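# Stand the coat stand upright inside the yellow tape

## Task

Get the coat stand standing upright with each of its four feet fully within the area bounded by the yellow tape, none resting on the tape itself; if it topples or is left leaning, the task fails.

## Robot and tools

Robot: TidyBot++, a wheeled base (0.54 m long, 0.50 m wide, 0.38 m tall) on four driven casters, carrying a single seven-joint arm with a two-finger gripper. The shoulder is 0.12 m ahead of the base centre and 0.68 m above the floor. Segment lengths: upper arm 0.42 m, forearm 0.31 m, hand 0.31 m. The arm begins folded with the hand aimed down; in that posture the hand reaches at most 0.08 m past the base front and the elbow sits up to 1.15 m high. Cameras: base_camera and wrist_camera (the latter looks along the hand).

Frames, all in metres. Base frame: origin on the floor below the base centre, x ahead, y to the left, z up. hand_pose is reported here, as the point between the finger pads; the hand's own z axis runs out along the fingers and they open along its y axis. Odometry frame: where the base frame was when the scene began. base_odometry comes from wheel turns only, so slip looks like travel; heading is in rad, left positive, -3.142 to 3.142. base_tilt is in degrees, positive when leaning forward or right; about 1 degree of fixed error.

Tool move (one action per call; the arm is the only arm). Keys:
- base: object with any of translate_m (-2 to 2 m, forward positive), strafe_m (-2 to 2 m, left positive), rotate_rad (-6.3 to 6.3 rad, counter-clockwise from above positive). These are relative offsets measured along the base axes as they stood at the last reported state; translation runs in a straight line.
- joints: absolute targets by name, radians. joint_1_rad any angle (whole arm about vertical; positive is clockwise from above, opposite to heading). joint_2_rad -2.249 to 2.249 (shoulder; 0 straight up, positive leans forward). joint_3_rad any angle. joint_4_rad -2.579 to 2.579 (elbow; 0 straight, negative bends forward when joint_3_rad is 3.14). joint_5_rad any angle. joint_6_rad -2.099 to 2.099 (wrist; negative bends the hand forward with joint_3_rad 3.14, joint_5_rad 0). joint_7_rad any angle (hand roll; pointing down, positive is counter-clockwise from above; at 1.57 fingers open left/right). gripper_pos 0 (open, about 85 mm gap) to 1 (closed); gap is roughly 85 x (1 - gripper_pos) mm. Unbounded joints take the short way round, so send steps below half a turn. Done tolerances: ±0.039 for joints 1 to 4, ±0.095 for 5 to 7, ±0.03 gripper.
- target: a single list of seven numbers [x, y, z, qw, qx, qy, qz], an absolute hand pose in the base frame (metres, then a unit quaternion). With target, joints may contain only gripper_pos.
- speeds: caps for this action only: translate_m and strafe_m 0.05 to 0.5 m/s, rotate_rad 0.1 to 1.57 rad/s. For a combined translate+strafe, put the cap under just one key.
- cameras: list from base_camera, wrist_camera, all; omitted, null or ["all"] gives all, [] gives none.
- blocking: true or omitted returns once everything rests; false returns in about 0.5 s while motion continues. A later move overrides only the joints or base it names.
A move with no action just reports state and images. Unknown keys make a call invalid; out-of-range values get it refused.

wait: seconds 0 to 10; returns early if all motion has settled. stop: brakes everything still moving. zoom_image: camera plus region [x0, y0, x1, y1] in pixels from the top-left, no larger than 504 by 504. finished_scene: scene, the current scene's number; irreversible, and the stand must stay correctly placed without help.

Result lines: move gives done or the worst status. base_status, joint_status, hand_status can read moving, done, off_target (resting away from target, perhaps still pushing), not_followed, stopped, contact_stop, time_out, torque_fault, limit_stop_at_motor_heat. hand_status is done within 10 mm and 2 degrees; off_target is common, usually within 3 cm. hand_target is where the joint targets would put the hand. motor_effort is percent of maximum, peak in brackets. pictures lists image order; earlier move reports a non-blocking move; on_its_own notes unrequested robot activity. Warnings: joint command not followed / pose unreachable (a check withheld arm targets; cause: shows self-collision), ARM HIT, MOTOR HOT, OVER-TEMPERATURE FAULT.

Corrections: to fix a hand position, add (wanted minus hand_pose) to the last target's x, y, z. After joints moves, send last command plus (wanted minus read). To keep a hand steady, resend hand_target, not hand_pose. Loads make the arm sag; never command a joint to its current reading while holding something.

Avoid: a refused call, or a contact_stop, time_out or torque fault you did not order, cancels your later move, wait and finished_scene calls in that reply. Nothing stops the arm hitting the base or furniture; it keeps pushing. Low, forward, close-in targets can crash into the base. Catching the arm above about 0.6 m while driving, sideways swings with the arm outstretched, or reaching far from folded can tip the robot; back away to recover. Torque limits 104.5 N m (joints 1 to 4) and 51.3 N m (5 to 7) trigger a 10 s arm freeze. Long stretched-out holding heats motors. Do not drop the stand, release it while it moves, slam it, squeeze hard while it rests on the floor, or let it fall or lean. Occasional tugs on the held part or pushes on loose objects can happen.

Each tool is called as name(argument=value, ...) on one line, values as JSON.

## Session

move(joints={"joint_6_rad": 0.57})

Scene clock: 2.00 s.
Motor temperatures (°C): [32 34 29 32 36 39 32]
move: done
base_odometry: x=+0.000 y=+0.000 heading=+0.000
base_tilt: forward=+0.3 right=+0.4
joint_positions: joint_1_rad=-0.032 joint_2_rad=-0.365 joint_3_rad=+3.166 joint_4_rad=-2.554 joint_5_rad=-0.039 joint_6_rad=+0.540 joint_7_rad=+1.539 gripper_pos=+0.000
joint_status: all done
motor_effort: joint_1_rad=-1(2) joint_2_rad=-7(7) joint_3_rad=+1(1) joint_4_rad=+20(20) joint_5_rad=+0(1) joint_6_rad=+9(9) joint_7_rad=+0(1)
hand_pose: x=+0.5357 y=-0.0026 z=+0.8684 quat_wxyz=(-0.021, +0.734, -0.030, +0.678) (m; base frame)
pictures: base_camera, wrist_camera
Images, in order (width x height): base_camera 644x364, wrist_camera 644x476.

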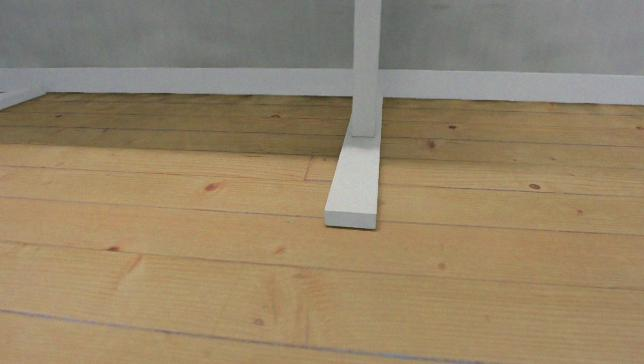

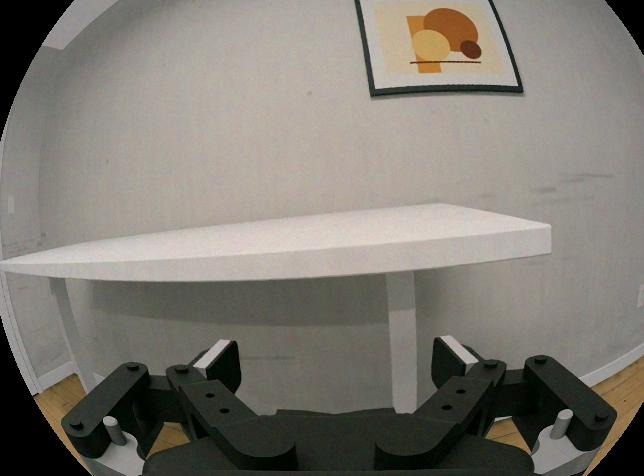

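move(joints={"joint_1_rad": 1.3}, cameras=["wrist_camera"])

Scene clock: 12.17 s.
move: done
base_odometry: x=+0.000 y=+0.000 heading=+0.000
base_tilt: forward=+0.3 right=+0.4
joint_positions: joint_1_rad=+1.276 joint_2_rad=-0.365 joint_3_rad=+3.166 joint_4_rad=-2.554 joint_5_rad=-0.039 joint_6_rad=+0.540 joint_7_rad=+1.539 gripper_pos=+0.000
joint_status: all done
motor_effort: joint_1_rad=-1(2) joint_2_rad=-7(7) joint_3_rad=+1(1) joint_4_rad=+20(21) joint_5_rad=+1(1) joint_6_rad=+9(9) joint_7_rad=+0(1)
hand_pose: x=+0.2247 y=-0.4031 z=+0.8685 quat_wxyz=(+0.396, +0.564, -0.470, +0.551) (m; base frame)
pictures: wrist_camera

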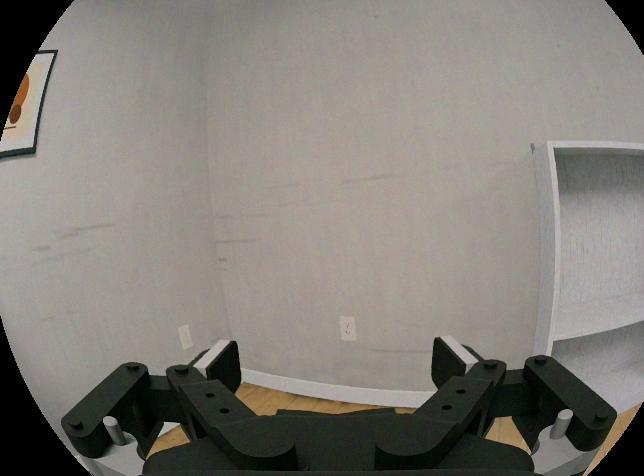

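Look behind.

move(joints={"joint_1_rad": 2.8}, cameras=["wrist_camera"])

move(joints={"joint_1_rad": 4.2}, cameras=["wrist_camera"])

Scene clock: 19.27 s.
move: done
base_odometry: x=+0.000 y=+0.000 heading=+0.000
base_tilt: forward=+0.3 right=+0.5
joint_positions: joint_1_rad=+2.776 joint_2_rad=-0.365 joint_3_rad=+3.166 joint_4_rad=-2.554 joint_5_rad=-0.039 joint_6_rad=+0.540 joint_7_rad=+1.539 gripper_pos=+0.000
joint_status: all done
motor_effort: joint_1_rad=+0(4) joint_2_rad=-7(7) joint_3_rad=+0(1) joint_4_rad=+20(20) joint_5_rad=+1(1) joint_6_rad=+8(9) joint_7_rad=+0(1)
hand_pose: x=-0.2756 y=-0.1340 z=+0.8685 quat_wxyz=(+0.666, +0.092, -0.728, +0.133) (m; base frame)
pictures: wrist_camera

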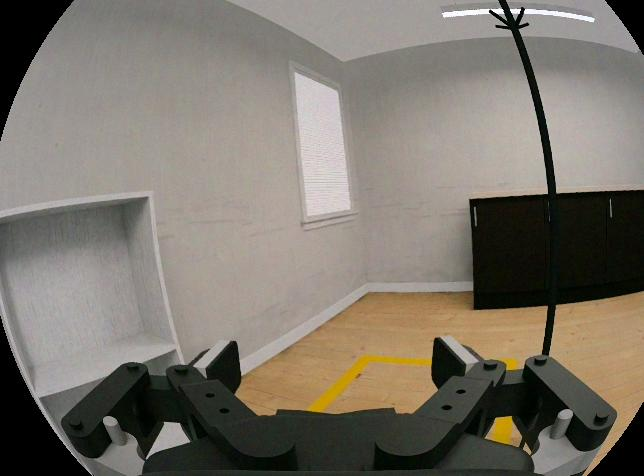

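Scene clock: 21.90 s.
move: done
base_odometry: x=+0.000 y=+0.000 heading=+0.000
base_tilt: forward=+0.4 right=+0.5
joint_positions: joint_1_rad=+4.176 joint_2_rad=-0.365 joint_3_rad=+3.166 joint_4_rad=-2.554 joint_5_rad=-0.039 joint_6_rad=+0.540 joint_7_rad=+1.539 gripper_pos=+0.000
joint_status: all done
motor_effort: joint_1_rad=+0(3) joint_2_rad=-7(7) joint_3_rad=+0(2) joint_4_rad=+20(20) joint_5_rad=+0(1) joint_6_rad=+8(9) joint_7_rad=+0(1)
hand_pose: x=-0.0801 y=+0.3661 z=+0.8685 quat_wxyz=(+0.595, -0.399, -0.616, -0.327) (m; base frame)
pictures: wrist_camera

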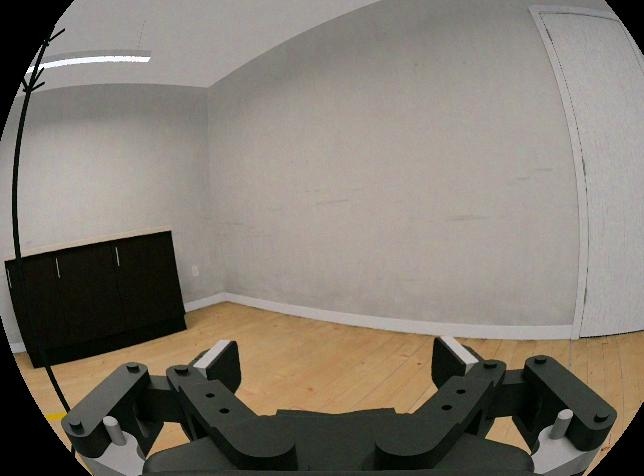

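move(base={"rotate_rad": 2.95}, joints={"joint_1_rad": 0.0, "joint_2_rad": -0.136, "joint_3_rad": 3.1416, "joint_4_rad": -1.855, "joint_5_rad": 0.0, "joint_6_rad": 0.11, "joint_7_rad": 1.57})

Scene clock: 40.60 s.
move: done
base_odometry: x=+0.000 y=+0.000 heading=+2.949
base_tilt: forward=+0.3 right=+0.5
base_status: done
joint_positions: joint_1_rad=+6.258 joint_2_rad=-0.159 joint_3_rad=+3.150 joint_4_rad=-1.866 joint_5_rad=-0.039 joint_6_rad=+0.151 joint_7_rad=+1.539 gripper_pos=+0.000
joint_status: all done
motor_effort: joint_1_rad=-1(3) joint_2_rad=-17(18) joint_3_rad=+0(2) joint_4_rad=+23(23) joint_5_rad=-1(2) joint_6_rad=+8(10) joint_7_rad=+0(1)
hand_pose: x=+0.6751 y=+0.0083 z=+1.0593 quat_wxyz=(+0.029, -0.701, +0.021, -0.712) (m; base frame)
pictures: base_camera, wrist_camera

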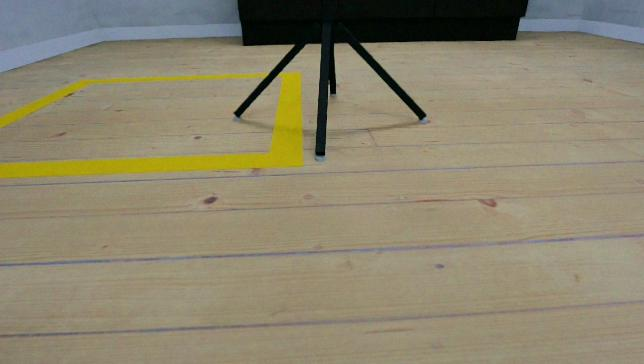

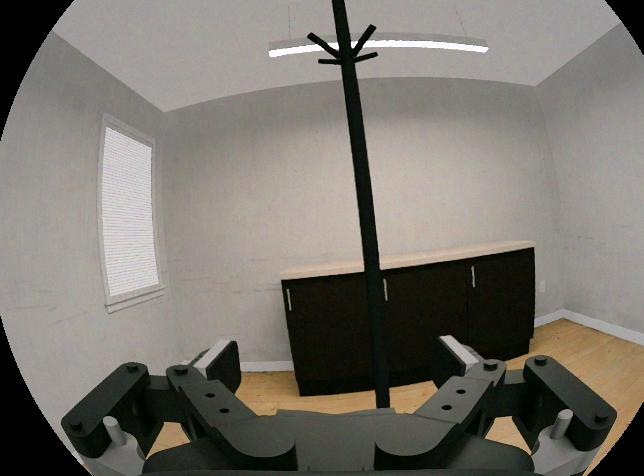

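move(base={"translate_m": 0.42, "strafe_m": -0.067}, joints={"joint_5_rad": 0.06, "joint_6_rad": 0.1})

Scene clock: 74.90 s.
move: done
base_odometry: x=-0.400 y=+0.146 heading=+2.950
base_tilt: forward=+0.3 right=+0.5
base_status: done
joint_positions: joint_1_rad=+6.260 joint_2_rad=-0.139 joint_3_rad=+3.149 joint_4_rad=-1.862 joint_5_rad=+0.030 joint_6_rad=+0.137 joint_7_rad=+1.539 gripper_pos=+0.000
joint_status: all done
motor_effort: joint_1_rad=-1(2) joint_2_rad=-18(21) joint_3_rad=+0(2) joint_4_rad=+23(24) joint_5_rad=+0(1) joint_6_rad=+9(9) joint_7_rad=+0(1)
hand_pose: x=+0.6827 y=+0.0108 z=+1.0459 quat_wxyz=(+0.008, -0.713, -0.006, -0.701) (m; base frame)
pictures: base_camera, wrist_camera

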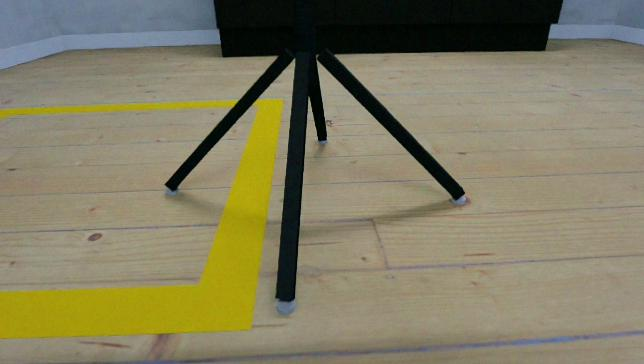

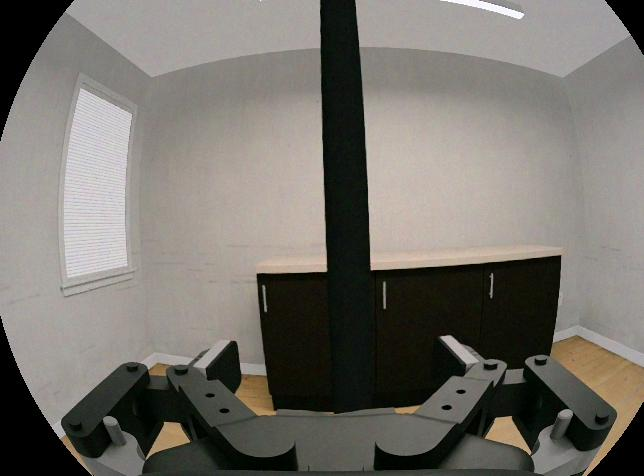

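move(base={"translate_m": 0.13, "strafe_m": -0.013}, speeds={"translate_m": 0.2})

Scene clock: 88.73 s.
move: done
base_odometry: x=-0.525 y=+0.184 heading=+2.950
base_tilt: forward=+0.4 right=+0.5
base_status: done
joint_positions: joint_1_rad=+6.261 joint_2_rad=-0.137 joint_3_rad=+3.149 joint_4_rad=-1.862 joint_5_rad=+0.030 joint_6_rad=+0.137 joint_7_rad=+1.539 gripper_pos=+0.000
motor_effort: joint_1_rad=-1(2) joint_2_rad=-18(21) joint_3_rad=+1(2) joint_4_rad=+23(23) joint_5_rad=+0(1) joint_6_rad=+8(9) joint_7_rad=+0(1)
hand_pose: x=+0.6833 y=+0.0108 z=+1.0448 quat_wxyz=(+0.008, -0.713, -0.006, -0.701) (m; base frame)
pictures: base_camera, wrist_camera

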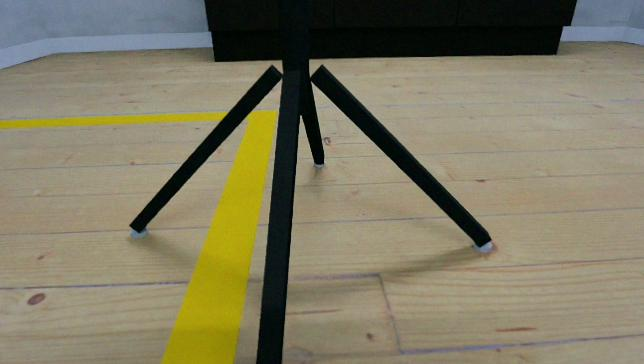

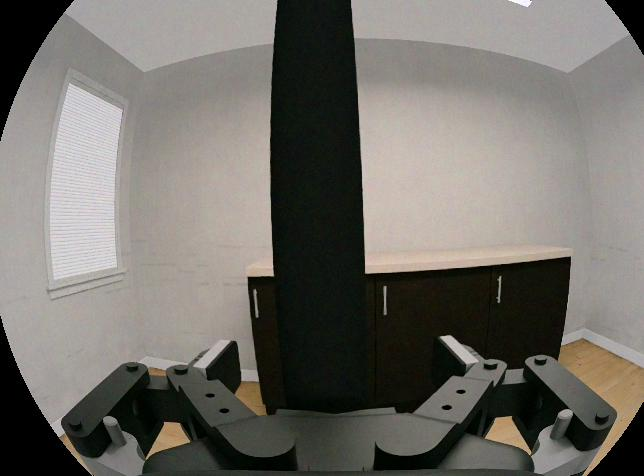

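move(base={"translate_m": 0.035, "strafe_m": 0.007}, joints={"gripper_pos": 0.45}, speeds={"translate_m": 0.1})

Scene clock: 94.53 s.
move: done
base_odometry: x=-0.561 y=+0.184 heading=+2.949
base_tilt: forward=+0.4 right=+0.5
base_status: done
joint_positions: joint_1_rad=+6.262 joint_2_rad=-0.139 joint_3_rad=+3.143 joint_4_rad=-1.861 joint_5_rad=+0.030 joint_6_rad=+0.133 joint_7_rad=+1.539 gripper_pos=+0.450
joint_status: all done
motor_effort: joint_1_rad=+0(2) joint_2_rad=-14(19) joint_3_rad=+2(3) joint_4_rad=+24(25) joint_5_rad=+0(1) joint_6_rad=+9(10) joint_7_rad=+0(1)
hand_pose: x=+0.6825 y=+0.0137 z=+1.0459 quat_wxyz=(+0.009, -0.713, -0.008, -0.701) (m; base frame)
pictures: base_camera, wrist_camera

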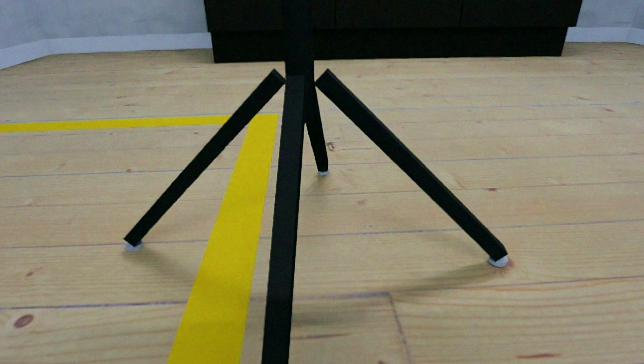

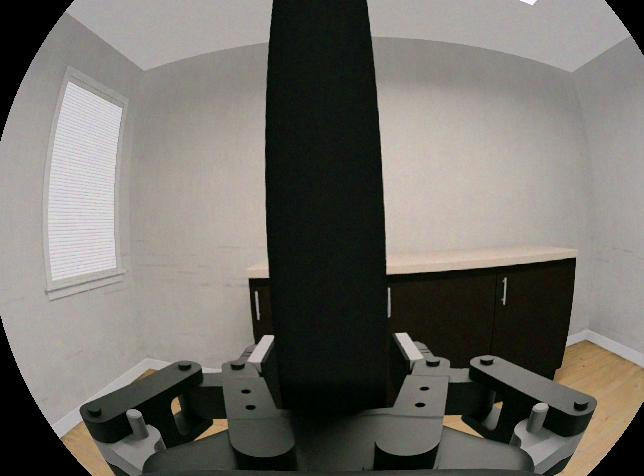

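move(joints={"gripper_pos": 0.9}, cameras=[])

move(joints={"joint_2_rad": -0.28, "joint_4_rad": -1.72, "joint_6_rad": 0.26}, cameras=["base_camera"])

Scene clock: 117.67 s.
move: off_target
base_odometry: x=-0.561 y=+0.184 heading=+2.949
base_tilt: forward=+0.4 right=+0.4
joint_positions: joint_1_rad=+6.264 joint_2_rad=-0.140 joint_3_rad=+3.141 joint_4_rad=-1.860 joint_5_rad=+0.045 joint_6_rad=+0.132 joint_7_rad=+1.554 gripper_pos=+0.638
joint_status: gripper_pos off_target (ended at +0.638, target +0.900)
motor_effort: joint_1_rad=+1(3) joint_2_rad=-13(15) joint_3_rad=+2(3) joint_4_rad=+23(25) joint_5_rad=+1(10) joint_6_rad=+9(10) joint_7_rad=+1(11)
hand_pose: x=+0.6823 y=+0.0145 z=+1.0459 quat_wxyz=(-0.001, -0.713, -0.019, -0.701) (m; base frame)
pictures: none

Scene clock: 118.70 s.
move: off_target
base_odometry: x=-0.561 y=+0.184 heading=+2.949
base_tilt: forward=+0.4 right=+0.5
joint_positions: joint_1_rad=+6.264 joint_2_rad=-0.141 joint_3_rad=+3.141 joint_4_rad=-1.857 joint_5_rad=+0.045 joint_6_rad=+0.132 joint_7_rad=+1.554 gripper_pos=+0.638
joint_status: joint_2_rad off_target (ended at -0.141, target -0.280); joint_4_rad off_target (ended at -1.857, target -1.720); joint_6_rad off_target (ended at +0.132, target +0.260)
motor_effort: joint_1_rad=+0(2) joint_2_rad=-39(39) joint_3_rad=+2(2) joint_4_rad=+47(47) joint_5_rad=+1(1) joint_6_rad=+26(27) joint_7_rad=+1(2)
hand_pose: x=+0.6820 y=+0.0145 z=+1.0488 quat_wxyz=(-0.001, -0.711, -0.019, -0.702) (m; base frame)
pictures: base_camera

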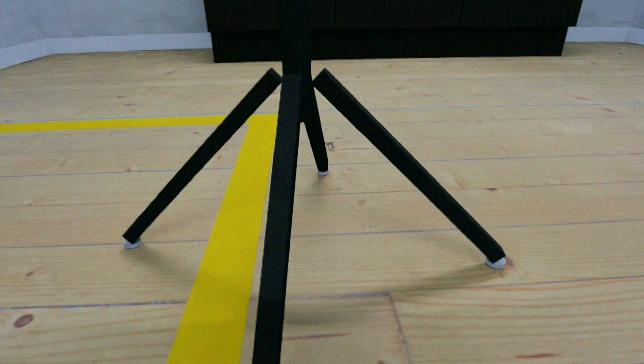

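move(joints={"joint_2_rad": -0.30, "joint_4_rad": -1.63, "joint_6_rad": 0.20}, cameras=["base_camera"])

move(joints={"joint_2_rad": -0.30, "joint_4_rad": -1.55, "joint_6_rad": 0.125}, cameras=["base_camera"])

Scene clock: 124.57 s.
move: off_target
base_odometry: x=-0.561 y=+0.184 heading=+2.949
base_tilt: forward=+0.3 right=+0.4
joint_positions: joint_1_rad=+6.264 joint_2_rad=-0.140 joint_3_rad=+3.141 joint_4_rad=-1.788 joint_5_rad=+0.046 joint_6_rad=+0.084 joint_7_rad=+1.554 gripper_pos=+0.644
joint_status: joint_2_rad off_target (ended at -0.140, target -0.300); joint_4_rad off_target (ended at -1.788, target -1.630); joint_6_rad off_target (ended at +0.084, target +0.200)
motor_effort: joint_1_rad=-1(3) joint_2_rad=-45(48) joint_3_rad=+0(2) joint_4_rad=+53(55) joint_5_rad=+0(2) joint_6_rad=+31(33) joint_7_rad=-1(2)
hand_pose: x=+0.6849 y=+0.0138 z=+1.0763 quat_wxyz=(-0.002, -0.704, -0.019, -0.709) (m; base frame)
pictures: base_camera

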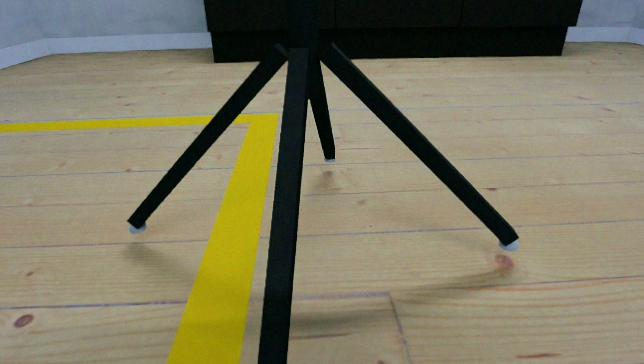

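Scene clock: 125.50 s.
move: off_target
base_odometry: x=-0.561 y=+0.184 heading=+2.949
base_tilt: forward=+0.3 right=+0.4
joint_positions: joint_1_rad=+6.264 joint_2_rad=-0.140 joint_3_rad=+3.141 joint_4_rad=-1.705 joint_5_rad=+0.046 joint_6_rad=+0.019 joint_7_rad=+1.554 gripper_pos=+0.645
joint_status: joint_2_rad off_target (ended at -0.140, target -0.300); joint_4_rad off_target (ended at -1.705, target -1.550); joint_6_rad off_target (ended at +0.019, target +0.125)
motor_effort: joint_1_rad=-2(2) joint_2_rad=-45(47) joint_3_rad=+1(1) joint_4_rad=+52(56) joint_5_rad=+0(2) joint_6_rad=+30(33) joint_7_rad=+1(1)
hand_pose: x=+0.6858 y=+0.0129 z=+1.1077 quat_wxyz=(-0.003, -0.698, -0.018, -0.716) (m; base frame)
pictures: base_camera

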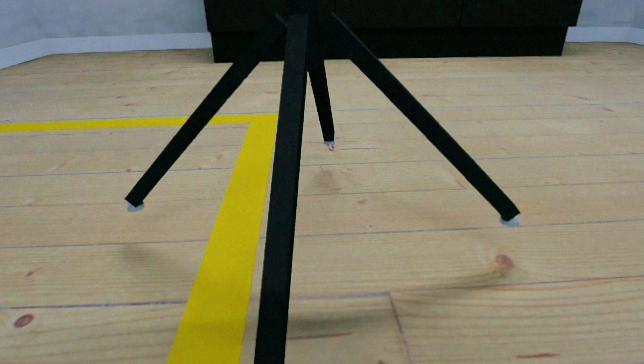

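move(base={"translate_m": 0.13, "strafe_m": 0.5}, speeds={"strafe_m": 0.15}, cameras=["base_camera"])

Scene clock: 132.97 s.
move: done
base_odometry: x=-0.784 y=-0.282 heading=+2.949
base_tilt: forward=+0.4 right=+0.5
base_status: done
joint_positions: joint_1_rad=+6.276 joint_2_rad=-0.140 joint_3_rad=+3.138 joint_4_rad=-1.705 joint_5_rad=+0.046 joint_6_rad=+0.017 joint_7_rad=+1.554 gripper_pos=+0.645
motor_effort: joint_1_rad=+0(5) joint_2_rad=-46(47) joint_3_rad=+1(5) joint_4_rad=+53(54) joint_5_rad=+1(2) joint_6_rad=+31(32) joint_7_rad=+1(2)
hand_pose: x=+0.6859 y=+0.0079 z=+1.1070 quat_wxyz=(-0.007, -0.699, -0.015, -0.715) (m; base frame)
pictures: base_camera

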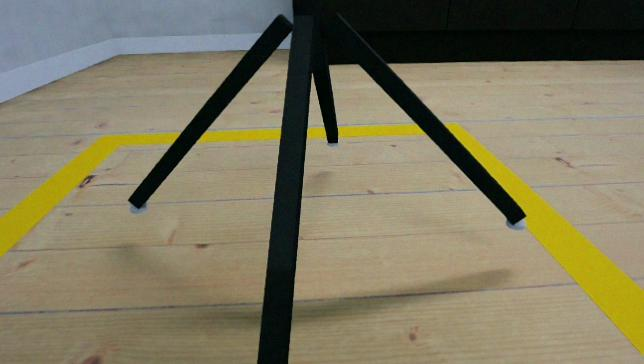

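zoom_image(camera="base_camera", region=[60, 100, 260, 220])

zoom_image(camera="base_camera", region=[400, 100, 600, 220])

Scaled by 2.520.

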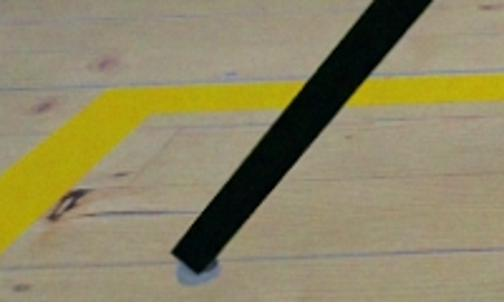

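Scaled by 2.520.

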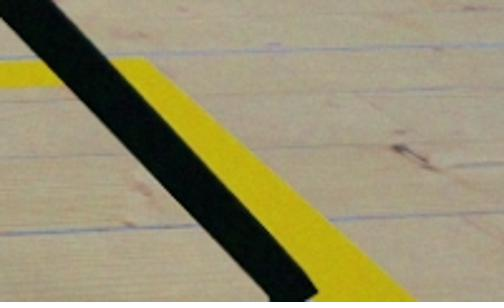

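move(base={"translate_m": 0.034, "strafe_m": 0.035}, speeds={"strafe_m": 0.15}, joints={"joint_2_rad": -0.30, "joint_4_rad": -1.60, "joint_6_rad": 0.17}, cameras=[])

move(joints={"joint_2_rad": -0.30, "joint_4_rad": -1.65, "joint_6_rad": 0.22}, cameras=[])

move(joints={"joint_2_rad": -0.295, "joint_4_rad": -1.68, "joint_6_rad": 0.25}, cameras=["base_camera"])

Scene clock: 155.73 s.
move: off_target
base_odometry: x=-0.824 y=-0.310 heading=+2.950
base_tilt: forward=+0.4 right=+0.5
base_status: done
joint_positions: joint_1_rad=+6.277 joint_2_rad=-0.130 joint_3_rad=+3.136 joint_4_rad=-1.735 joint_5_rad=+0.046 joint_6_rad=+0.029 joint_7_rad=+1.554 gripper_pos=+0.646
joint_status: joint_2_rad off_target (ended at -0.130, target -0.300); joint_4_rad off_target (ended at -1.735, target -1.600); joint_6_rad off_target (ended at +0.029, target +0.170)
motor_effort: joint_1_rad=+0(4) joint_2_rad=-46(50) joint_3_rad=+0(4) joint_4_rad=+53(55) joint_5_rad=+0(2) joint_6_rad=+31(32) joint_7_rad=+0(2)
hand_pose: x=+0.6898 y=+0.0085 z=+1.0864 quat_wxyz=(-0.006, -0.709, -0.015, -0.705) (m; base frame)
pictures: none

Scene clock: 156.53 s.
move: off_target
base_odometry: x=-0.824 y=-0.310 heading=+2.950
base_tilt: forward=+0.3 right=+0.4
joint_positions: joint_1_rad=+6.277 joint_2_rad=-0.130 joint_3_rad=+3.136 joint_4_rad=-1.786 joint_5_rad=+0.046 joint_6_rad=+0.067 joint_7_rad=+1.555 gripper_pos=+0.647
joint_status: joint_2_rad off_target (ended at -0.130, target -0.300); joint_4_rad off_target (ended at -1.786, target -1.650); joint_6_rad off_target (ended at +0.067, target +0.220)
motor_effort: joint_1_rad=+0(2) joint_2_rad=-45(47) joint_3_rad=+1(1) joint_4_rad=+52(55) joint_5_rad=+1(2) joint_6_rad=+30(32) joint_7_rad=+1(2)
hand_pose: x=+0.6888 y=+0.0090 z=+1.0666 quat_wxyz=(-0.006, -0.713, -0.016, -0.701) (m; base frame)
pictures: none

Scene clock: 157.20 s.
move: off_target
base_odometry: x=-0.824 y=-0.310 heading=+2.950
base_tilt: forward=+0.4 right=+0.5
joint_positions: joint_1_rad=+6.277 joint_2_rad=-0.130 joint_3_rad=+3.136 joint_4_rad=-1.813 joint_5_rad=+0.046 joint_6_rad=+0.096 joint_7_rad=+1.555 gripper_pos=+0.648
joint_status: joint_2_rad off_target (ended at -0.130, target -0.295); joint_4_rad off_target (ended at -1.813, target -1.680); joint_6_rad off_target (ended at +0.096, target +0.250)
motor_effort: joint_1_rad=+0(2) joint_2_rad=-45(47) joint_3_rad=+1(1) joint_4_rad=+52(54) joint_5_rad=+0(1) joint_6_rad=+30(32) joint_7_rad=+1(1)
hand_pose: x=+0.6880 y=+0.0094 z=+1.0589 quat_wxyz=(-0.005, -0.713, -0.016, -0.701) (m; base frame)
pictures: base_camera

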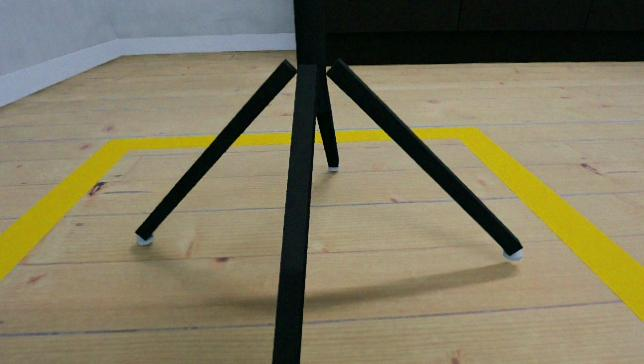

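move(joints={"joint_2_rad": -0.29, "joint_4_rad": -1.70, "joint_6_rad": 0.27}, cameras=[])

move(joints={"joint_2_rad": -0.28, "joint_4_rad": -1.72, "joint_6_rad": 0.28}, cameras=["base_camera"])

Scene clock: 163.20 s.
move: off_target
base_odometry: x=-0.824 y=-0.310 heading=+2.950
base_tilt: forward=+0.3 right=+0.4
joint_positions: joint_1_rad=+6.277 joint_2_rad=-0.130 joint_3_rad=+3.136 joint_4_rad=-1.832 joint_5_rad=+0.046 joint_6_rad=+0.114 joint_7_rad=+1.555 gripper_pos=+0.648
joint_status: joint_2_rad off_target (ended at -0.130, target -0.290); joint_4_rad off_target (ended at -1.832, target -1.700); joint_6_rad off_target (ended at +0.114, target +0.270)
motor_effort: joint_1_rad=+0(2) joint_2_rad=-45(47) joint_3_rad=+0(1) joint_4_rad=+52(54) joint_5_rad=+1(2) joint_6_rad=+30(31) joint_7_rad=+0(2)
hand_pose: x=+0.6872 y=+0.0096 z=+1.0522 quat_wxyz=(-0.005, -0.713, -0.017, -0.701) (m; base frame)
pictures: none

Scene clock: 163.77 s.
move: off_target
base_odometry: x=-0.824 y=-0.310 heading=+2.950
base_tilt: forward=+0.4 right=+0.5
joint_positions: joint_1_rad=+6.277 joint_2_rad=-0.130 joint_3_rad=+3.136 joint_4_rad=-1.839 joint_5_rad=+0.046 joint_6_rad=+0.126 joint_7_rad=+1.555 gripper_pos=+0.648
joint_status: joint_2_rad off_target (ended at -0.130, target -0.280); joint_4_rad off_target (ended at -1.839, target -1.720); joint_6_rad off_target (ended at +0.126, target +0.280)
motor_effort: joint_1_rad=-2(2) joint_2_rad=-42(45) joint_3_rad=+0(1) joint_4_rad=+50(52) joint_5_rad=+1(1) joint_6_rad=+30(31) joint_7_rad=+1(2)
hand_pose: x=+0.6870 y=+0.0098 z=+1.0522 quat_wxyz=(-0.004, -0.711, -0.017, -0.703) (m; base frame)
pictures: base_camera

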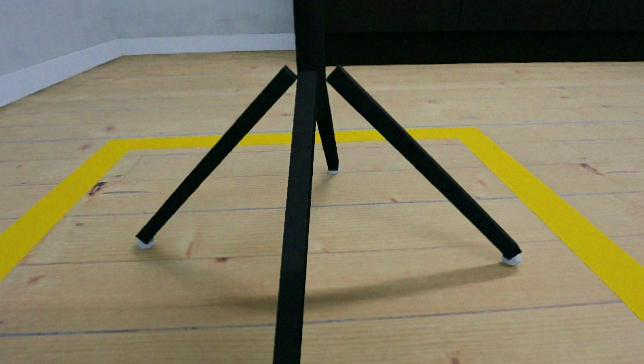

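move(joints={"joint_2_rad": -0.235, "joint_4_rad": -1.76, "joint_6_rad": 0.235}, cameras=[])

move(joints={"joint_2_rad": -0.185, "joint_4_rad": -1.80, "joint_6_rad": 0.18}, cameras=[])

move(joints={"joint_2_rad": -0.13, "joint_4_rad": -1.84, "joint_6_rad": 0.11}, cameras=["base_camera"])

Scene clock: 170.73 s.
move: off_target
base_odometry: x=-0.824 y=-0.310 heading=+2.950
base_tilt: forward=+0.4 right=+0.4
joint_positions: joint_1_rad=+6.277 joint_2_rad=-0.130 joint_3_rad=+3.139 joint_4_rad=-1.840 joint_5_rad=+0.046 joint_6_rad=+0.126 joint_7_rad=+1.555 gripper_pos=+0.648
joint_status: joint_2_rad off_target (ended at -0.130, target -0.235); joint_4_rad off_target (ended at -1.840, target -1.760); joint_6_rad off_target (ended at +0.126, target +0.235)
motor_effort: joint_1_rad=-2(3) joint_2_rad=-36(43) joint_3_rad=-1(1) joint_4_rad=+43(50) joint_5_rad=+3(3) joint_6_rad=+24(31) joint_7_rad=+3(4)
hand_pose: x=+0.6870 y=+0.0085 z=+1.0510 quat_wxyz=(-0.005, -0.712, -0.016, -0.702) (m; base frame)
pictures: none

Scene clock: 171.47 s.
move: off_target
base_odometry: x=-0.824 y=-0.310 heading=+2.950
base_tilt: forward=+0.4 right=+0.4
joint_positions: joint_1_rad=+6.277 joint_2_rad=-0.129 joint_3_rad=+3.142 joint_4_rad=-1.842 joint_5_rad=+0.045 joint_6_rad=+0.126 joint_7_rad=+1.555 gripper_pos=+0.648
joint_status: joint_2_rad off_target (ended at -0.129, target -0.185); joint_4_rad off_target (ended at -1.842, target -1.800); the others done
motor_effort: joint_1_rad=-2(3) joint_2_rad=-28(36) joint_3_rad=-1(2) joint_4_rad=+35(43) joint_5_rad=+5(6) joint_6_rad=+18(25) joint_7_rad=+5(6)
hand_pose: x=+0.6871 y=+0.0066 z=+1.0496 quat_wxyz=(-0.006, -0.713, -0.014, -0.701) (m; base frame)
pictures: none

Scene clock: 172.23 s.
move: done
base_odometry: x=-0.824 y=-0.310 heading=+2.950
base_tilt: forward=+0.3 right=+0.4
joint_positions: joint_1_rad=+6.277 joint_2_rad=-0.129 joint_3_rad=+3.142 joint_4_rad=-1.843 joint_5_rad=+0.045 joint_6_rad=+0.125 joint_7_rad=+1.555 gripper_pos=+0.648
joint_status: all done
motor_effort: joint_1_rad=-2(3) joint_2_rad=-19(28) joint_3_rad=-1(2) joint_4_rad=+26(35) joint_5_rad=+6(6) joint_6_rad=+12(19) joint_7_rad=+5(6)
hand_pose: x=+0.6873 y=+0.0065 z=+1.0485 quat_wxyz=(-0.006, -0.713, -0.014, -0.701) (m; base frame)
pictures: base_camera

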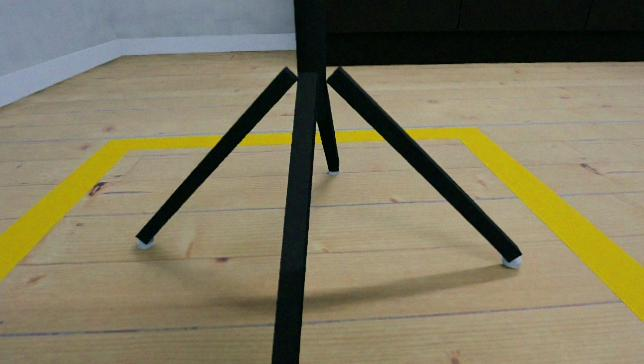

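move(joints={"gripper_pos": 0.6}, cameras=[])

move(joints={"gripper_pos": 0.0}, cameras=["wrist_camera"])

move(base={"translate_m": -0.45}, speeds={"translate_m": 0.3})

Scene clock: 178.97 s.
move: done
base_odometry: x=-0.824 y=-0.310 heading=+2.949
base_tilt: forward=+0.3 right=+0.5
joint_positions: joint_1_rad=+6.279 joint_2_rad=-0.130 joint_3_rad=+3.144 joint_4_rad=-1.842 joint_5_rad=+0.054 joint_6_rad=+0.125 joint_7_rad=+1.564 gripper_pos=+0.600
joint_status: all done
motor_effort: joint_1_rad=-2(4) joint_2_rad=-15(20) joint_3_rad=+0(3) joint_4_rad=+24(27) joint_5_rad=+0(6) joint_6_rad=+9(12) joint_7_rad=+0(6)
hand_pose: x=+0.6871 y=+0.0041 z=+1.0495 quat_wxyz=(-0.013, -0.713, -0.019, -0.701) (m; base frame)
pictures: none

Scene clock: 179.83 s.
move: done
base_odometry: x=-0.824 y=-0.310 heading=+2.949
base_tilt: forward=+0.3 right=+0.5
joint_positions: joint_1_rad=+6.279 joint_2_rad=-0.130 joint_3_rad=+3.144 joint_4_rad=-1.842 joint_5_rad=+0.054 joint_6_rad=+0.125 joint_7_rad=+1.564 gripper_pos=+0.000
joint_status: all done
motor_effort: joint_1_rad=-1(3) joint_2_rad=-15(16) joint_3_rad=+0(1) joint_4_rad=+24(24) joint_5_rad=+0(1) joint_6_rad=+9(10) joint_7_rad=+0(1)
hand_pose: x=+0.6871 y=+0.0042 z=+1.0495 quat_wxyz=(-0.013, -0.713, -0.019, -0.701) (m; base frame)
pictures: wrist_camera

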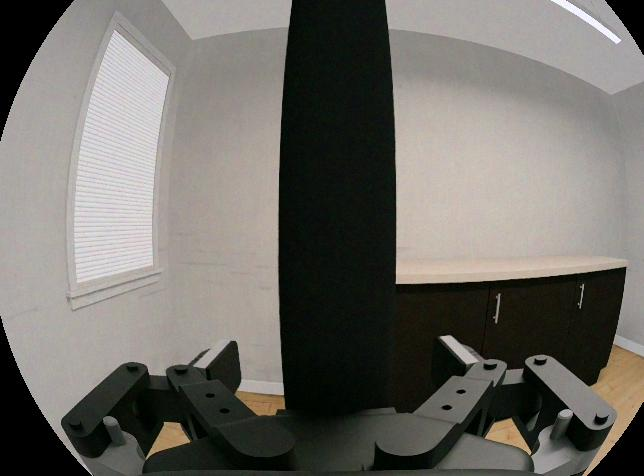

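Scene clock: 182.27 s.
move: done
base_odometry: x=-0.382 y=-0.396 heading=+2.949
base_tilt: forward=+0.4 right=+0.5
base_status: done
joint_positions: joint_1_rad=+6.279 joint_2_rad=-0.129 joint_3_rad=+3.144 joint_4_rad=-1.842 joint_5_rad=+0.054 joint_6_rad=+0.125 joint_7_rad=+1.564 gripper_pos=+0.000
motor_effort: joint_1_rad=-2(2) joint_2_rad=-18(21) joint_3_rad=+1(2) joint_4_rad=+23(24) joint_5_rad=+0(1) joint_6_rad=+9(9) joint_7_rad=+0(1)
hand_pose: x=+0.6875 y=+0.0042 z=+1.0489 quat_wxyz=(-0.013, -0.713, -0.019, -0.701) (m; base frame)
pictures: base_camera, wrist_camera

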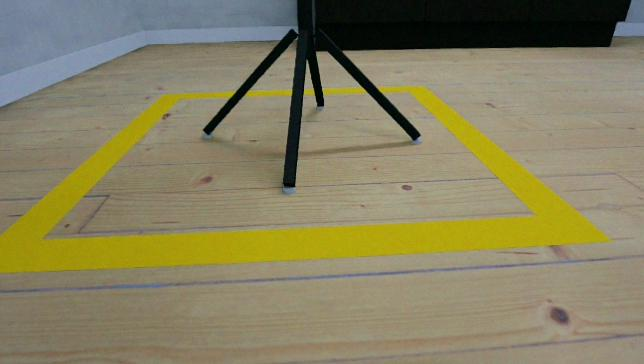

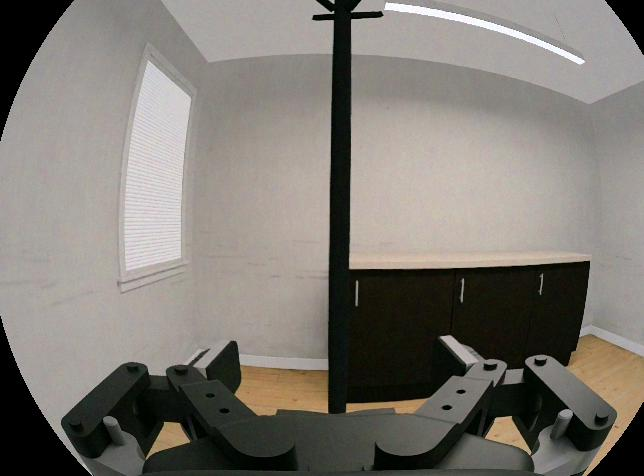

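Upright and well inside the tape.

finished_scene(scene=2)

The scene is finished: the task was done.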